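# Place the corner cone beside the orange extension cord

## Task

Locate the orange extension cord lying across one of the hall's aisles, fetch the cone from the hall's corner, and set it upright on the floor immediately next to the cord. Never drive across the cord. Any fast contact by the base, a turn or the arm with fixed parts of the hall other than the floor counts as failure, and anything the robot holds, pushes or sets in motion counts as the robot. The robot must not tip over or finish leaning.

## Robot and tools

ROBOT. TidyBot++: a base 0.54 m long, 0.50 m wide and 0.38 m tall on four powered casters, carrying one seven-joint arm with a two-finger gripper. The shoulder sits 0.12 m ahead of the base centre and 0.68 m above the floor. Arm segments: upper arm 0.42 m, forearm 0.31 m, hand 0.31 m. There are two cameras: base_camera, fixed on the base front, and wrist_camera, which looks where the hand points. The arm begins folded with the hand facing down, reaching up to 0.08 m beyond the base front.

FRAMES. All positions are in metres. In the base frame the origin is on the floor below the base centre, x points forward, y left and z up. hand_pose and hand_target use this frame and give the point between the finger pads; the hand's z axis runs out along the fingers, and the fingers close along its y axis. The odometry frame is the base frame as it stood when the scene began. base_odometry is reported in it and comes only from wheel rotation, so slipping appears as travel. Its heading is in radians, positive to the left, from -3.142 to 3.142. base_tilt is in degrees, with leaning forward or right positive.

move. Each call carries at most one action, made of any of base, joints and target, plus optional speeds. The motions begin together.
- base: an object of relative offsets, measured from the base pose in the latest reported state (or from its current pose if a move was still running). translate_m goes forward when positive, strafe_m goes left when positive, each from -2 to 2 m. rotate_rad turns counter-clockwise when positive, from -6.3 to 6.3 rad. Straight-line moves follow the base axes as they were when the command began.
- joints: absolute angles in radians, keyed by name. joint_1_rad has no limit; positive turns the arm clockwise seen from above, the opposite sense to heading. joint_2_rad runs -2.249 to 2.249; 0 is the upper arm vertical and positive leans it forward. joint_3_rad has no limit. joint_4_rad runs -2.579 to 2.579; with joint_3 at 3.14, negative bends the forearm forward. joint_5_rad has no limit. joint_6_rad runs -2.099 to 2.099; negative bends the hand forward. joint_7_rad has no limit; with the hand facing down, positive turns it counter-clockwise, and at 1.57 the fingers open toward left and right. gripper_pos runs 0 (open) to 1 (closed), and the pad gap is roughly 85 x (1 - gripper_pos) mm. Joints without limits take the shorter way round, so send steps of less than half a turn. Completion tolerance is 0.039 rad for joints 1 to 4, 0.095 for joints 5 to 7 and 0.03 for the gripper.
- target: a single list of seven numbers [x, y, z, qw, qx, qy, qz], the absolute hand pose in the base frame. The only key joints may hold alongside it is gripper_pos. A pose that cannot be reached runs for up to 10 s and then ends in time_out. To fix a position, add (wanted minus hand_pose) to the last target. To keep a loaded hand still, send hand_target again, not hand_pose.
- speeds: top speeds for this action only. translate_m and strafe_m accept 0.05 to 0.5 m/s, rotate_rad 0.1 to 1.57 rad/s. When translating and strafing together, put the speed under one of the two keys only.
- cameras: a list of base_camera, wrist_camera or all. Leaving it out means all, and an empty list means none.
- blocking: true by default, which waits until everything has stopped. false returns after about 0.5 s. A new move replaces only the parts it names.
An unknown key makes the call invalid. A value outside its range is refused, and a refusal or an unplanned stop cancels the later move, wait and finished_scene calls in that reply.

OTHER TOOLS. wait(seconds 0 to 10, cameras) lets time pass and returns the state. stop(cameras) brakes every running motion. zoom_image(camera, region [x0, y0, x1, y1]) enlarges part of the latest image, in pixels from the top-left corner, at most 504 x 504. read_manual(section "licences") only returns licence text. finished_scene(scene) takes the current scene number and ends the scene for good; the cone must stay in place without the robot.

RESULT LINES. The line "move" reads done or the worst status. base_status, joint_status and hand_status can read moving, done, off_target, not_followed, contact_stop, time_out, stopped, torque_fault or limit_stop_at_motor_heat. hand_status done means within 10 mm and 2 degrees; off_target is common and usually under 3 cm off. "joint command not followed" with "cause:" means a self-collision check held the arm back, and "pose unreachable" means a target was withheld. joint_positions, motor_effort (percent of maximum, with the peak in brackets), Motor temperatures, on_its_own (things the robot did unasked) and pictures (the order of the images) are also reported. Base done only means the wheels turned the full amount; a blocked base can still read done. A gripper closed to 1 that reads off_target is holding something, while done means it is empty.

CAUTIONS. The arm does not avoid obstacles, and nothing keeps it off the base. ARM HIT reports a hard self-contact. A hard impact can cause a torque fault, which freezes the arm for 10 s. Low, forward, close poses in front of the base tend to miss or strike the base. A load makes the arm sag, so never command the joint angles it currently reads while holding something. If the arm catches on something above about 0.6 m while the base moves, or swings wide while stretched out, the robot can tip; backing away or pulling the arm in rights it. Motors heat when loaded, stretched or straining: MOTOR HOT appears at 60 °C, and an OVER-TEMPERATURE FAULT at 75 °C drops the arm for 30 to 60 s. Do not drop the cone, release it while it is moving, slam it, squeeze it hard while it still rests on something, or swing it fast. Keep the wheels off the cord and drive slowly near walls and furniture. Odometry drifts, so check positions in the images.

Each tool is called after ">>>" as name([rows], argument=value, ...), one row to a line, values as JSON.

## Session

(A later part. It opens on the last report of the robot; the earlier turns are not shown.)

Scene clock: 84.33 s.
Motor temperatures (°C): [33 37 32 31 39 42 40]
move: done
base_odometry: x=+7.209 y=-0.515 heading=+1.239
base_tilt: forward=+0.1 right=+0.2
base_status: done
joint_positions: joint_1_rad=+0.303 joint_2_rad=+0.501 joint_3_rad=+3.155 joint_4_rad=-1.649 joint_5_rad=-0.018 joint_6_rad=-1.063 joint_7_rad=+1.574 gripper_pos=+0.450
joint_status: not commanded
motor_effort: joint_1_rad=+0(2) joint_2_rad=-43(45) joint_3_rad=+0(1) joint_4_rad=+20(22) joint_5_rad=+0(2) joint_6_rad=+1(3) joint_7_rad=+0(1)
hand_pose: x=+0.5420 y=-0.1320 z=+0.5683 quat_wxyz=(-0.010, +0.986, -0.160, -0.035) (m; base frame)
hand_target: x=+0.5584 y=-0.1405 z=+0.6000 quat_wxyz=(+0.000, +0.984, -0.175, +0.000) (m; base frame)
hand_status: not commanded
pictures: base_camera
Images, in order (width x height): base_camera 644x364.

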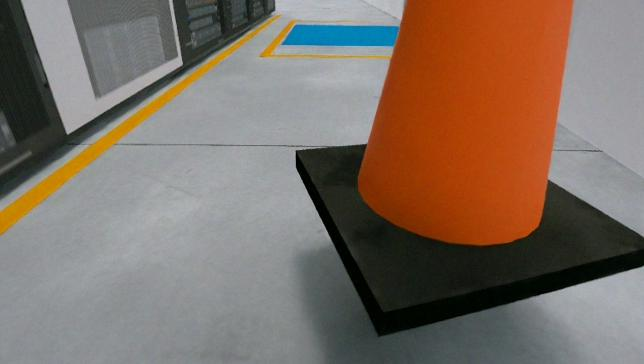

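>>> move(base={"translate_m":2.0,"strafe_m":0.08}, cameras=["base_camera"])

>>> zoom_image(camera="base_camera", region=[200, 0, 450, 90])

Scene clock: 90.47 s.
Motor temperatures (°C): [33 37 32 31 39 42 40]
move: done
base_odometry: x=+7.785 y=+1.402 heading=+1.239
base_tilt: forward=+0.1 right=+0.2
base_status: done
joint_positions: joint_1_rad=+0.303 joint_2_rad=+0.501 joint_3_rad=+3.155 joint_4_rad=-1.648 joint_5_rad=-0.018 joint_6_rad=-1.063 joint_7_rad=+1.574 gripper_pos=+0.450
joint_status: not commanded
motor_effort: joint_1_rad=+0(3) joint_2_rad=-44(46) joint_3_rad=-1(2) joint_4_rad=+20(22) joint_5_rad=+0(2) joint_6_rad=+1(3) joint_7_rad=+0(1)
hand_pose: x=+0.5422 y=-0.1319 z=+0.5684 quat_wxyz=(-0.010, +0.987, -0.160, -0.034) (m; base frame)
hand_target: x=+0.5584 y=-0.1405 z=+0.6000 quat_wxyz=(+0.000, +0.984, -0.175, +0.000) (m; base frame)
hand_status: not commanded
pictures: base_camera
Images, in order (width x height): base_camera 644x364.

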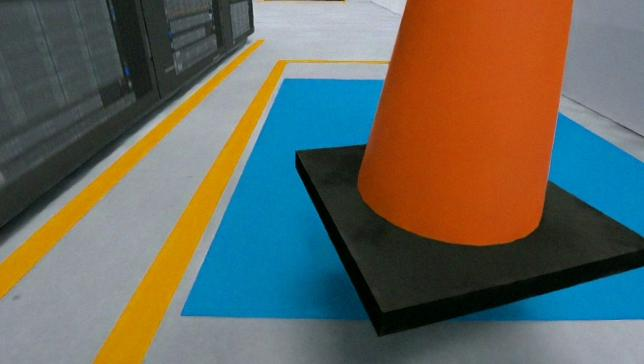

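Scaled by 2.016.

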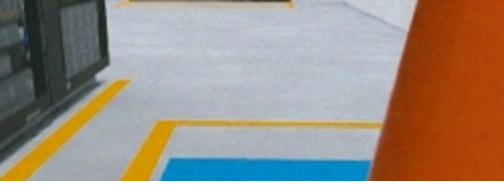

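>>> move(base={"translate_m":2.0}, cameras=[])

>>> move(base={"translate_m":1.0}, cameras=["base_camera"])

>>> zoom_image(camera="base_camera", region=[150, 0, 450, 90])

Scene clock: 96.53 s.
Motor temperatures (°C): [33 37 32 31 39 42 40]
move: done
base_odometry: x=+8.437 y=+3.293 heading=+1.239
base_tilt: forward=+0.1 right=+0.2
base_status: done
joint_positions: joint_1_rad=+0.303 joint_2_rad=+0.501 joint_3_rad=+3.155 joint_4_rad=-1.648 joint_5_rad=-0.018 joint_6_rad=-1.063 joint_7_rad=+1.574 gripper_pos=+0.450
joint_status: not commanded
motor_effort: joint_1_rad=+0(3) joint_2_rad=-44(46) joint_3_rad=+0(2) joint_4_rad=+20(22) joint_5_rad=-1(2) joint_6_rad=+1(2) joint_7_rad=+0(1)
hand_pose: x=+0.5423 y=-0.1319 z=+0.5684 quat_wxyz=(-0.010, +0.987, -0.160, -0.034) (m; base frame)
hand_target: x=+0.5584 y=-0.1405 z=+0.6000 quat_wxyz=(+0.000, +0.984, -0.175, +0.000) (m; base frame)
hand_status: not commanded
pictures: none
No camera images: "cameras" was empty.

Scene clock: 99.77 s.
Motor temperatures (°C): [33 37 32 31 39 42 40]
move: done
base_odometry: x=+8.763 y=+4.239 heading=+1.239
base_tilt: forward=+0.1 right=+0.2
base_status: done
joint_positions: joint_1_rad=+0.303 joint_2_rad=+0.501 joint_3_rad=+3.155 joint_4_rad=-1.647 joint_5_rad=-0.018 joint_6_rad=-1.063 joint_7_rad=+1.574 gripper_pos=+0.450
joint_status: not commanded
motor_effort: joint_1_rad=+0(2) joint_2_rad=-44(46) joint_3_rad=+0(1) joint_4_rad=+20(21) joint_5_rad=-1(2) joint_6_rad=+1(2) joint_7_rad=+0(1)
hand_pose: x=+0.5432 y=-0.1321 z=+0.5688 quat_wxyz=(-0.010, +0.987, -0.160, -0.033) (m; base frame)
hand_target: x=+0.5584 y=-0.1405 z=+0.6000 quat_wxyz=(+0.000, +0.984, -0.175, +0.000) (m; base frame)
hand_status: not commanded
pictures: base_camera
Images, in order (width x height): base_camera 644x364.

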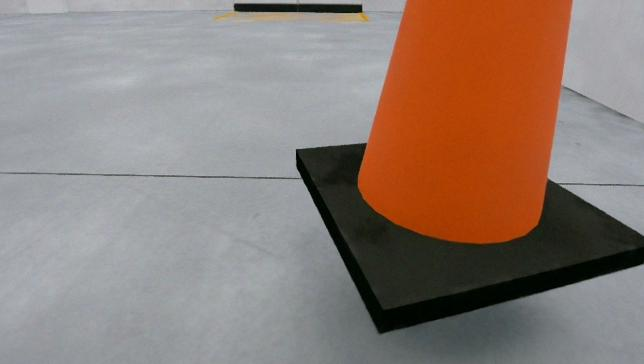

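Scaled by 1.680.

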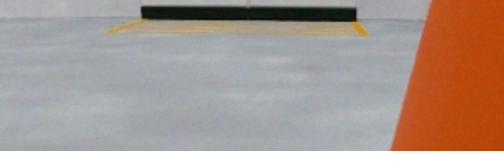

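>>> move(base={"translate_m":0.6}, cameras=[])

>>> move(base={"rotate_rad":1.3}, speeds={"rotate_rad":0.8}, joints={"joint_1_rad":0.64}, cameras=["base_camera"])

>>> zoom_image(camera="base_camera", region=[0, 0, 300, 100])

>>> zoom_image(camera="base_camera", region=[300, 0, 600, 100])

Scene clock: 103.30 s.
Motor temperatures (°C): [33 37 32 31 39 42 40]
move: done
base_odometry: x=+8.959 y=+4.806 heading=+1.239
base_tilt: forward=+0.1 right=+0.2
base_status: done
joint_positions: joint_1_rad=+0.303 joint_2_rad=+0.501 joint_3_rad=+3.155 joint_4_rad=-1.645 joint_5_rad=-0.018 joint_6_rad=-1.063 joint_7_rad=+1.574 gripper_pos=+0.450
joint_status: not commanded
motor_effort: joint_1_rad=+0(1) joint_2_rad=-45(46) joint_3_rad=+0(2) joint_4_rad=+20(22) joint_5_rad=-1(1) joint_6_rad=+1(3) joint_7_rad=+0(1)
hand_pose: x=+0.5438 y=-0.1323 z=+0.5690 quat_wxyz=(-0.010, +0.987, -0.160, -0.033) (m; base frame)
hand_target: x=+0.5584 y=-0.1405 z=+0.6000 quat_wxyz=(+0.000, +0.984, -0.175, +0.000) (m; base frame)
hand_status: not commanded
pictures: none
No camera images: "cameras" was empty.

Scene clock: 106.00 s.
Motor temperatures (°C): [33 37 32 31 39 42 40]
move: done
base_odometry: x=+8.959 y=+4.806 heading=+2.539
base_tilt: forward=+0.1 right=+0.2
base_status: done
joint_positions: joint_1_rad=+0.636 joint_2_rad=+0.501 joint_3_rad=+3.154 joint_4_rad=-1.646 joint_5_rad=-0.018 joint_6_rad=-1.063 joint_7_rad=+1.574 gripper_pos=+0.450
joint_status: all done
motor_effort: joint_1_rad=+0(5) joint_2_rad=-44(45) joint_3_rad=+0(4) joint_4_rad=+19(21) joint_5_rad=+0(3) joint_6_rad=+0(2) joint_7_rad=+0(1)
hand_pose: x=+0.4769 y=-0.2633 z=+0.5687 quat_wxyz=(-0.016, +0.947, -0.321, -0.031) (m; base frame)
hand_target: x=+0.4864 y=-0.2790 z=+0.6000 quat_wxyz=(+0.000, +0.941, -0.340, +0.000) (m; base frame)
hand_status: not commanded
pictures: base_camera
Images, in order (width x height): base_camera 644x364.

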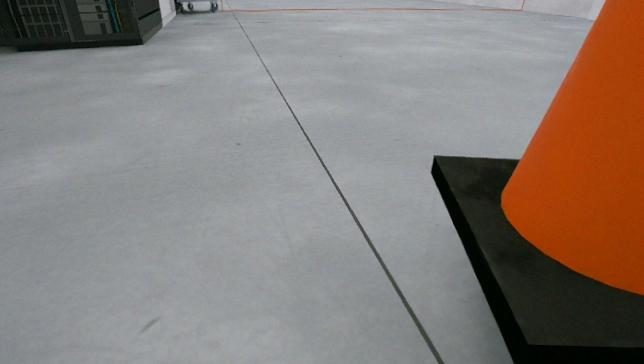

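Scaled by 1.680.

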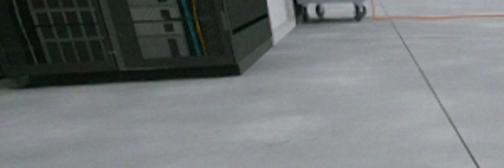

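Scaled by 1.680.

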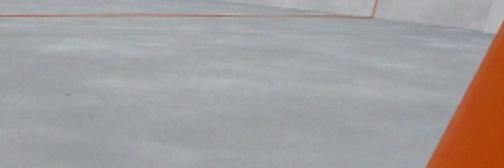

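>>> move(base={"translate_m":2.0}, joints={"joint_1_rad":0.85}, cameras=["base_camera"])

>>> zoom_image(camera="base_camera", region=[0, 0, 300, 100])

>>> zoom_image(camera="base_camera", region=[300, 0, 600, 100])

Scene clock: 111.70 s.
Motor temperatures (°C): [33 38 32 31 39 42 40]
move: done
base_odometry: x=+7.311 y=+5.940 heading=+2.540
base_tilt: forward=+0.0 right=+0.2
base_status: done
joint_positions: joint_1_rad=+0.847 joint_2_rad=+0.501 joint_3_rad=+3.163 joint_4_rad=-1.649 joint_5_rad=-0.015 joint_6_rad=-1.063 joint_7_rad=+1.574 gripper_pos=+0.450
joint_status: all done
motor_effort: joint_1_rad=+0(6) joint_2_rad=-44(46) joint_3_rad=+0(4) joint_4_rad=+20(22) joint_5_rad=+0(5) joint_6_rad=+1(2) joint_7_rad=+0(1)
hand_pose: x=+0.4093 y=-0.3346 z=+0.5682 quat_wxyz=(-0.016, +0.906, -0.421, -0.032) (m; base frame)
hand_target: x=+0.4202 y=-0.3495 z=+0.6000 quat_wxyz=(+0.000, +0.900, -0.436, +0.000) (m; base frame)
hand_status: not commanded
pictures: base_camera
Images, in order (width x height): base_camera 644x364.

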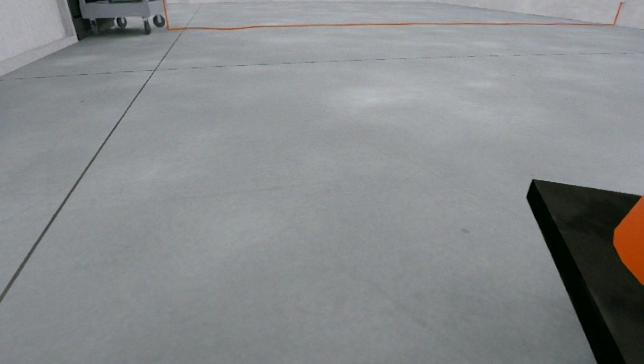

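Scaled by 1.680.

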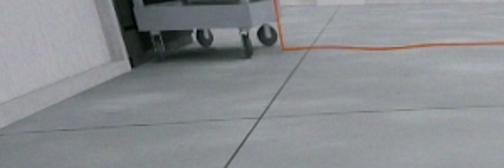

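Scaled by 1.680.

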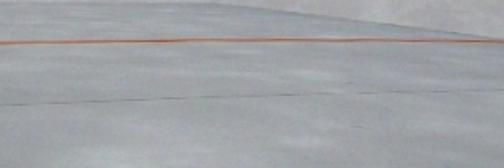

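>>> move(base={"translate_m":1.6}, cameras=["base_camera"])

Scene clock: 116.43 s.
Motor temperatures (°C): [33 38 32 31 39 42 40]
move: done
base_odometry: x=+5.992 y=+6.846 heading=+2.540
base_tilt: forward=+0.1 right=+0.2
base_status: done
joint_positions: joint_1_rad=+0.847 joint_2_rad=+0.501 joint_3_rad=+3.163 joint_4_rad=-1.649 joint_5_rad=-0.015 joint_6_rad=-1.063 joint_7_rad=+1.574 gripper_pos=+0.450
joint_status: not commanded
motor_effort: joint_1_rad=+0(3) joint_2_rad=-44(45) joint_3_rad=+0(3) joint_4_rad=+20(21) joint_5_rad=-1(2) joint_6_rad=+1(2) joint_7_rad=+0(1)
hand_pose: x=+0.4093 y=-0.3347 z=+0.5682 quat_wxyz=(-0.016, +0.906, -0.422, -0.032) (m; base frame)
hand_target: x=+0.4202 y=-0.3495 z=+0.6000 quat_wxyz=(+0.000, +0.900, -0.436, +0.000) (m; base frame)
hand_status: not commanded
pictures: base_camera
Images, in order (width x height): base_camera 644x364.

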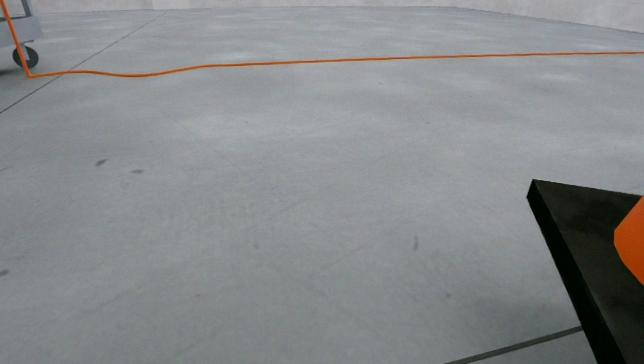

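>>> move(base={"rotate_rad":0.19}, cameras=[])

>>> move(base={"translate_m":0.95}, joints={"joint_1_rad":0.59}, cameras=["base_camera"])

Scene clock: 119.57 s.
Motor temperatures (°C): [33 38 32 31 39 42 40]
move: done
base_odometry: x=+5.992 y=+6.846 heading=+2.731
base_tilt: forward=+0.0 right=+0.2
base_status: done
joint_positions: joint_1_rad=+0.849 joint_2_rad=+0.501 joint_3_rad=+3.153 joint_4_rad=-1.649 joint_5_rad=-0.018 joint_6_rad=-1.063 joint_7_rad=+1.574 gripper_pos=+0.450
joint_status: not commanded
motor_effort: joint_1_rad=+0(6) joint_2_rad=-44(45) joint_3_rad=+0(5) joint_4_rad=+19(20) joint_5_rad=-1(5) joint_6_rad=+0(1) joint_7_rad=+0(1)
hand_pose: x=+0.4125 y=-0.3318 z=+0.5682 quat_wxyz=(-0.019, +0.907, -0.419, -0.031) (m; base frame)
hand_target: x=+0.4202 y=-0.3495 z=+0.6000 quat_wxyz=(+0.000, +0.900, -0.436, +0.000) (m; base frame)
hand_status: not commanded
pictures: none
No camera images: "cameras" was empty.

Scene clock: 122.67 s.
Motor temperatures (°C): [33 38 32 31 39 42 40]
move: done
base_odometry: x=+5.121 y=+7.226 heading=+2.731
base_tilt: forward=+0.1 right=+0.2
base_status: done
joint_positions: joint_1_rad=+0.589 joint_2_rad=+0.501 joint_3_rad=+3.159 joint_4_rad=-1.646 joint_5_rad=-0.016 joint_6_rad=-1.064 joint_7_rad=+1.574 gripper_pos=+0.450
joint_status: all done
motor_effort: joint_1_rad=+0(6) joint_2_rad=-44(45) joint_3_rad=+0(4) joint_4_rad=+20(21) joint_5_rad=+0(5) joint_6_rad=+1(3) joint_7_rad=+0(1)
hand_pose: x=+0.4874 y=-0.2490 z=+0.5689 quat_wxyz=(-0.013, +0.953, -0.300, -0.032) (m; base frame)
hand_target: x=+0.4999 y=-0.2603 z=+0.6000 quat_wxyz=(+0.000, +0.949, -0.316, +0.000) (m; base frame)
hand_status: not commanded
pictures: base_camera
Images, in order (width x height): base_camera 644x364.

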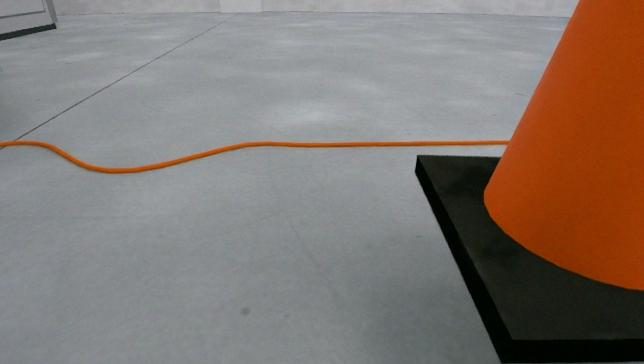

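>>> move(base={"translate_m":0.33}, speeds={"translate_m":0.25}, cameras=[])

>>> move(target=[0.500,-0.260,0.50,0,0.949,-0.316,0], cameras=["base_camera"])

Scene clock: 125.57 s.
Motor temperatures (°C): [33 38 32 31 39 42 40]
move: done
base_odometry: x=+4.818 y=+7.358 heading=+2.732
base_tilt: forward=+0.0 right=+0.2
base_status: done
joint_positions: joint_1_rad=+0.589 joint_2_rad=+0.501 joint_3_rad=+3.159 joint_4_rad=-1.648 joint_5_rad=-0.016 joint_6_rad=-1.064 joint_7_rad=+1.574 gripper_pos=+0.450
joint_status: not commanded
motor_effort: joint_1_rad=+0(2) joint_2_rad=-44(46) joint_3_rad=+0(2) joint_4_rad=+20(21) joint_5_rad=+0(2) joint_6_rad=+1(3) joint_7_rad=+0(1)
hand_pose: x=+0.4866 y=-0.2482 z=+0.5684 quat_wxyz=(-0.013, +0.953, -0.300, -0.033) (m; base frame)
hand_target: x=+0.4999 y=-0.2603 z=+0.6000 quat_wxyz=(+0.000, +0.949, -0.316, +0.000) (m; base frame)
hand_status: not commanded
pictures: none
No camera images: "cameras" was empty.

Scene clock: 127.23 s.
Motor temperatures (°C): [33 38 32 31 39 42 40]
move: off_target
base_odometry: x=+4.818 y=+7.358 heading=+2.732
base_tilt: forward=+0.1 right=+0.2
base_status: not commanded
joint_positions: joint_1_rad=+0.500 joint_2_rad=+0.646 joint_3_rad=+3.287 joint_4_rad=-1.776 joint_5_rad=-0.093 joint_6_rad=-0.820 joint_7_rad=+1.595 gripper_pos=+0.450
joint_status: not commanded
motor_effort: joint_1_rad=+0(1) joint_2_rad=-45(49) joint_3_rad=+2(2) joint_4_rad=+15(20) joint_5_rad=+0(1) joint_6_rad=+0(3) joint_7_rad=+0(1)
hand_pose: x=+0.4743 y=-0.2463 z=+0.4721 quat_wxyz=(-0.004, +0.945, -0.325, -0.048) (m; base frame)
hand_target: x=+0.5000 y=-0.2600 z=+0.5000 quat_wxyz=(+0.000, +0.949, -0.316, +0.000) (m; base frame)
hand_status: off_target (0.040 m and 5.6 deg from the pose sent, 0.071 m and 4.5 deg at the start)
pictures: base_camera
Images, in order (width x height): base_camera 644x364.

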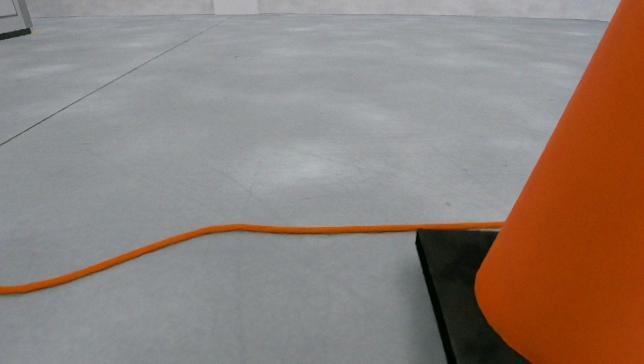

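>>> move(target=[0.535,-0.260,0.495,0,0.949,-0.316,0], cameras=[])

>>> move(target=[0.53,-0.260,0.475,0,0.949,-0.316,0], cameras=["base_camera"])

Scene clock: 129.43 s.
Motor temperatures (°C): [33 38 32 31 39 42 40]
move: off_target
base_odometry: x=+4.818 y=+7.358 heading=+2.732
base_tilt: forward=+0.1 right=+0.2
base_status: not commanded
joint_positions: joint_1_rad=+0.466 joint_2_rad=+0.701 joint_3_rad=+3.287 joint_4_rad=-1.686 joint_5_rad=-0.097 joint_6_rad=-0.829 joint_7_rad=+1.595 gripper_pos=+0.450
joint_status: not commanded
motor_effort: joint_1_rad=+0(1) joint_2_rad=-48(49) joint_3_rad=+2(3) joint_4_rad=+15(17) joint_5_rad=+0(1) joint_6_rad=+0(2) joint_7_rad=-1(1)
hand_pose: x=+0.5121 y=-0.2520 z=+0.4649 quat_wxyz=(+0.002, +0.951, -0.307, -0.035) (m; base frame)
hand_target: x=+0.5350 y=-0.2600 z=+0.4950 quat_wxyz=(+0.000, +0.949, -0.316, +0.000) (m; base frame)
hand_status: off_target (0.039 m and 4.1 deg from the pose sent, 0.066 m and 5.6 deg at the start)
pictures: none
No camera images: "cameras" was empty.

Scene clock: 130.37 s.
Motor temperatures (°C): [33 38 32 31 39 42 40]
move: off_target
base_odometry: x=+4.818 y=+7.358 heading=+2.732
base_tilt: forward=+0.1 right=+0.2
base_status: not commanded
joint_positions: joint_1_rad=+0.466 joint_2_rad=+0.723 joint_3_rad=+3.287 joint_4_rad=-1.707 joint_5_rad=-0.098 joint_6_rad=-0.799 joint_7_rad=+1.595 gripper_pos=+0.450
joint_status: not commanded
motor_effort: joint_1_rad=+0(1) joint_2_rad=-47(49) joint_3_rad=+2(3) joint_4_rad=+14(16) joint_5_rad=+1(1) joint_6_rad=-1(1) joint_7_rad=+0(1)
hand_pose: x=+0.5055 y=-0.2493 z=+0.4499 quat_wxyz=(+0.002, +0.950, -0.308, -0.042) (m; base frame)
hand_target: x=+0.5300 y=-0.2600 z=+0.4750 quat_wxyz=(+0.000, +0.949, -0.316, +0.000) (m; base frame)
hand_status: off_target (0.037 m and 4.9 deg from the pose sent, 0.022 m and 4.1 deg at the start)
pictures: base_camera
Images, in order (width x height): base_camera 644x364.

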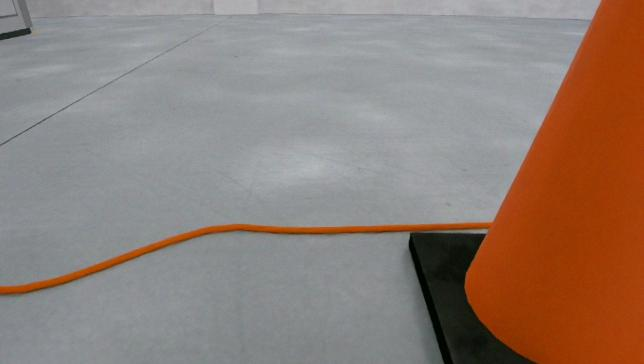

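>>> move(target=[0.53,-0.260,0.462,0,0.949,-0.316,0], cameras=[])

>>> move(target=[0.53,-0.260,0.450,0,0.949,-0.316,0], cameras=["base_camera"])

Scene clock: 131.33 s.
Motor temperatures (°C): [33 38 32 31 39 42 40]
move: off_target
base_odometry: x=+4.818 y=+7.358 heading=+2.732
base_tilt: forward=+0.1 right=+0.2
base_status: not commanded
joint_positions: joint_1_rad=+0.470 joint_2_rad=+0.726 joint_3_rad=+3.287 joint_4_rad=-1.709 joint_5_rad=-0.100 joint_6_rad=-0.793 joint_7_rad=+1.595 gripper_pos=+0.450
joint_status: not commanded
motor_effort: joint_1_rad=+0(2) joint_2_rad=-44(48) joint_3_rad=+2(3) joint_4_rad=+15(15) joint_5_rad=+0(2) joint_6_rad=+2(3) joint_7_rad=-1(1)
hand_pose: x=+0.5046 y=-0.2504 z=+0.4480 quat_wxyz=(+0.002, +0.950, -0.310, -0.041) (m; base frame)
hand_target: x=+0.5300 y=-0.2600 z=+0.4620 quat_wxyz=(+0.000, +0.949, -0.316, +0.000) (m; base frame)
hand_status: off_target (0.031 m and 4.8 deg from the pose sent, 0.029 m and 4.9 deg at the start)
pictures: none
No camera images: "cameras" was empty.

Scene clock: 131.90 s.
Motor temperatures (°C): [33 38 32 31 39 42 40]
move: off_target
base_odometry: x=+4.818 y=+7.358 heading=+2.732
base_tilt: forward=+0.0 right=+0.2
base_status: not commanded
joint_positions: joint_1_rad=+0.471 joint_2_rad=+0.726 joint_3_rad=+3.287 joint_4_rad=-1.714 joint_5_rad=-0.101 joint_6_rad=-0.789 joint_7_rad=+1.595 gripper_pos=+0.450
joint_status: not commanded
motor_effort: joint_1_rad=+0(1) joint_2_rad=-38(44) joint_3_rad=+1(3) joint_4_rad=+14(14) joint_5_rad=+0(1) joint_6_rad=+3(6) joint_7_rad=-1(2)
hand_pose: x=+0.5032 y=-0.2503 z=+0.4473 quat_wxyz=(+0.002, +0.949, -0.311, -0.041) (m; base frame)
hand_target: x=+0.5300 y=-0.2600 z=+0.4500 quat_wxyz=(+0.000, +0.949, -0.316, +0.000) (m; base frame)
hand_status: off_target (0.029 m and 4.8 deg from the pose sent, 0.027 m and 4.8 deg at the start)
pictures: base_camera
Images, in order (width x height): base_camera 644x364.

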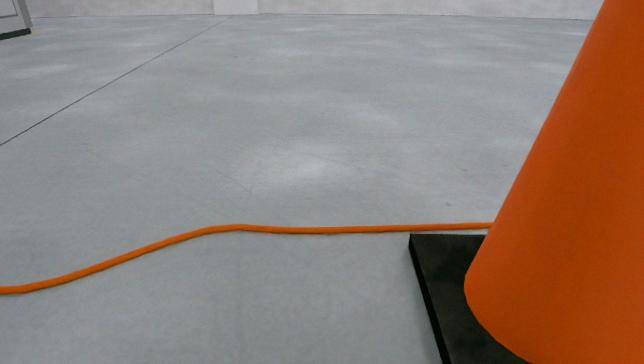

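>>> move(target=[0.53,-0.260,0.444,0,0.949,-0.316,0], cameras=[])

>>> move(joints={"gripper_pos":0.25}, cameras=[])

>>> move(joints={"gripper_pos":0.0})

Scene clock: 133.07 s.
Motor temperatures (°C): [33 38 32 31 39 42 40]
move: off_target
base_odometry: x=+4.818 y=+7.358 heading=+2.732
base_tilt: forward=+0.1 right=+0.2
base_status: not commanded
joint_positions: joint_1_rad=+0.471 joint_2_rad=+0.725 joint_3_rad=+3.287 joint_4_rad=-1.716 joint_5_rad=-0.101 joint_6_rad=-0.787 joint_7_rad=+1.595 gripper_pos=+0.450
joint_status: not commanded
motor_effort: joint_1_rad=+0(1) joint_2_rad=-36(38) joint_3_rad=+2(3) joint_4_rad=+14(14) joint_5_rad=+0(2) joint_6_rad=+5(6) joint_7_rad=-2(2)
hand_pose: x=+0.5028 y=-0.2504 z=+0.4471 quat_wxyz=(+0.002, +0.949, -0.311, -0.041) (m; base frame)
hand_target: x=+0.5300 y=-0.2600 z=+0.4440 quat_wxyz=(+0.000, +0.949, -0.316, +0.000) (m; base frame)
hand_status: off_target (0.029 m and 4.7 deg from the pose sent, 0.029 m and 4.8 deg at the start)
pictures: none
No camera images: "cameras" was empty.

Scene clock: 134.17 s.
Motor temperatures (°C): [33 38 32 31 39 42 40]
move: done
base_odometry: x=+4.818 y=+7.358 heading=+2.732
base_tilt: forward=+0.1 right=+0.2
base_status: not commanded
joint_positions: joint_1_rad=+0.481 joint_2_rad=+0.732 joint_3_rad=+3.286 joint_4_rad=-1.711 joint_5_rad=-0.105 joint_6_rad=-0.751 joint_7_rad=+1.595 gripper_pos=+0.250
joint_status: all done
motor_effort: joint_1_rad=+0(3) joint_2_rad=-37(42) joint_3_rad=+2(4) joint_4_rad=+10(14) joint_5_rad=-1(3) joint_6_rad=+1(5) joint_7_rad=+0(2)
hand_pose: x=+0.5107 y=-0.2607 z=+0.4443 quat_wxyz=(+0.006, +0.948, -0.317, -0.025) (m; base frame)
hand_target: x=+0.5300 y=-0.2600 z=+0.4440 quat_wxyz=(+0.000, +0.949, -0.316, +0.000) (m; base frame)
hand_status: not commanded
pictures: none
No camera images: "cameras" was empty.

Scene clock: 134.83 s.
Motor temperatures (°C): [33 39 32 31 39 42 40]
move: done
base_odometry: x=+4.818 y=+7.358 heading=+2.732
base_tilt: forward=+0.1 right=+0.2
base_status: not commanded
joint_positions: joint_1_rad=+0.481 joint_2_rad=+0.732 joint_3_rad=+3.286 joint_4_rad=-1.711 joint_5_rad=-0.105 joint_6_rad=-0.751 joint_7_rad=+1.595 gripper_pos=+0.000
joint_status: all done
motor_effort: joint_1_rad=+0(0) joint_2_rad=-36(37) joint_3_rad=+2(2) joint_4_rad=+10(11) joint_5_rad=+0(1) joint_6_rad=+1(1) joint_7_rad=-1(1)
hand_pose: x=+0.5107 y=-0.2607 z=+0.4443 quat_wxyz=(+0.006, +0.948, -0.317, -0.025) (m; base frame)
hand_target: x=+0.5300 y=-0.2600 z=+0.4440 quat_wxyz=(+0.000, +0.949, -0.316, +0.000) (m; base frame)
hand_status: not commanded
pictures: base_camera, wrist_camera
Images, in order (width x height): base_camera 644x364, wrist_camera 644x476.

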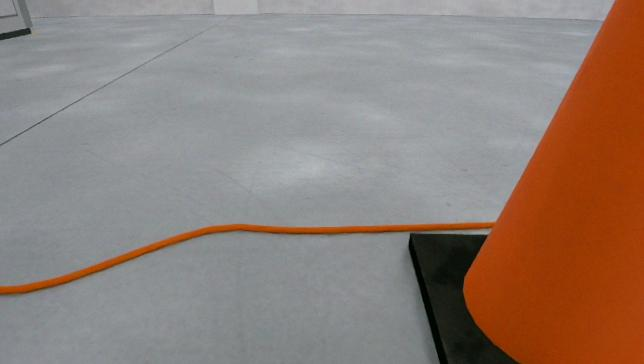

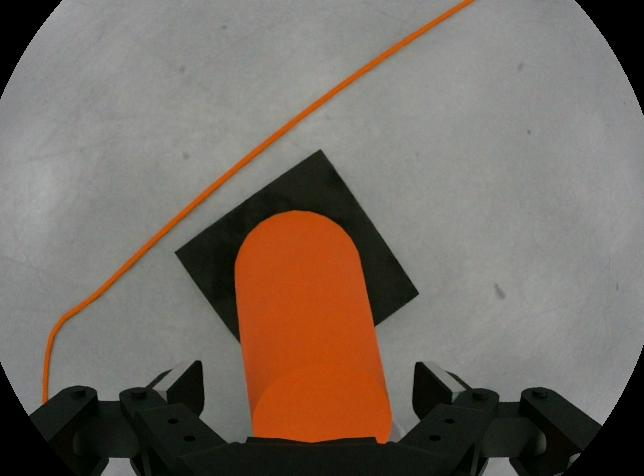

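>>> move(target=[0.530,-0.260,0.62,0,0.949,-0.316,0], cameras=[])

>>> move(base={"translate_m":-0.5})

Scene clock: 136.90 s.
Motor temperatures (°C): [33 39 32 31 39 42 40]
move: off_target
base_odometry: x=+4.818 y=+7.358 heading=+2.732
base_tilt: forward=+0.1 right=+0.2
base_status: not commanded
joint_positions: joint_1_rad=+0.445 joint_2_rad=+0.479 joint_3_rad=+3.329 joint_4_rad=-1.502 joint_5_rad=-0.105 joint_6_rad=-1.130 joint_7_rad=+1.595 gripper_pos=+0.000
joint_status: not commanded
motor_effort: joint_1_rad=+0(1) joint_2_rad=-34(40) joint_3_rad=+1(2) joint_4_rad=+16(16) joint_5_rad=+0(1) joint_6_rad=+2(2) joint_7_rad=-1(1)
hand_pose: x=+0.5391 y=-0.2628 z=+0.6202 quat_wxyz=(+0.002, +0.951, -0.309, +0.020) (m; base frame)
hand_target: x=+0.5300 y=-0.2600 z=+0.6200 quat_wxyz=(+0.000, +0.949, -0.316, +0.000) (m; base frame)
hand_status: off_target (0.010 m and 2.5 deg from the pose sent, 0.177 m and 2.9 deg at the start)
pictures: none
No camera images: "cameras" was empty.

Scene clock: 139.30 s.
Motor temperatures (°C): [33 39 32 31 39 42 40]
move: done
base_odometry: x=+5.277 y=+7.158 heading=+2.732
base_tilt: forward=+0.0 right=+0.2
base_status: done
joint_positions: joint_1_rad=+0.434 joint_2_rad=+0.479 joint_3_rad=+3.335 joint_4_rad=-1.500 joint_5_rad=-0.105 joint_6_rad=-1.138 joint_7_rad=+1.595 gripper_pos=+0.000
joint_status: not commanded
motor_effort: joint_1_rad=+0(4) joint_2_rad=-34(36) joint_3_rad=+2(3) joint_4_rad=+16(17) joint_5_rad=+0(1) joint_6_rad=+2(2) joint_7_rad=+0(1)
hand_pose: x=+0.5389 y=-0.2600 z=+0.6209 quat_wxyz=(+0.002, +0.952, -0.307, +0.017) (m; base frame)
hand_target: x=+0.5300 y=-0.2600 z=+0.6200 quat_wxyz=(+0.000, +0.949, -0.316, +0.000) (m; base frame)
hand_status: not commanded
pictures: base_camera, wrist_camera
Images, in order (width x height): base_camera 644x364, wrist_camera 644x476.

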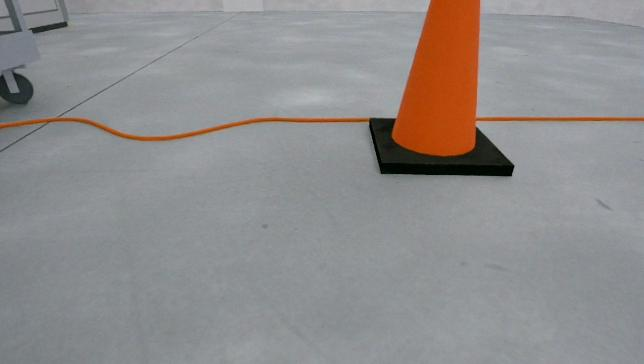

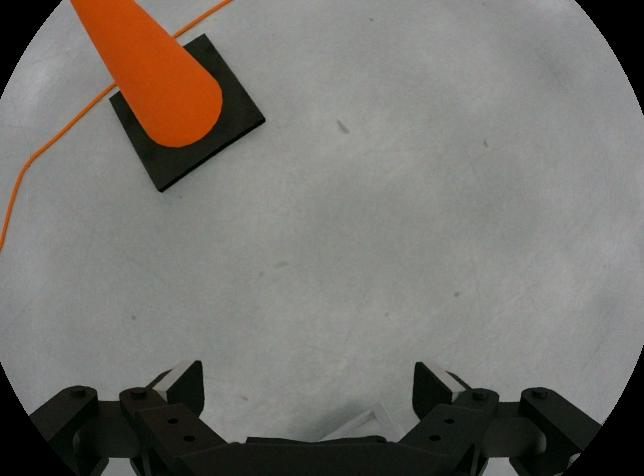

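>>> finished_scene(scene=2)

The scene is finished: the task was done.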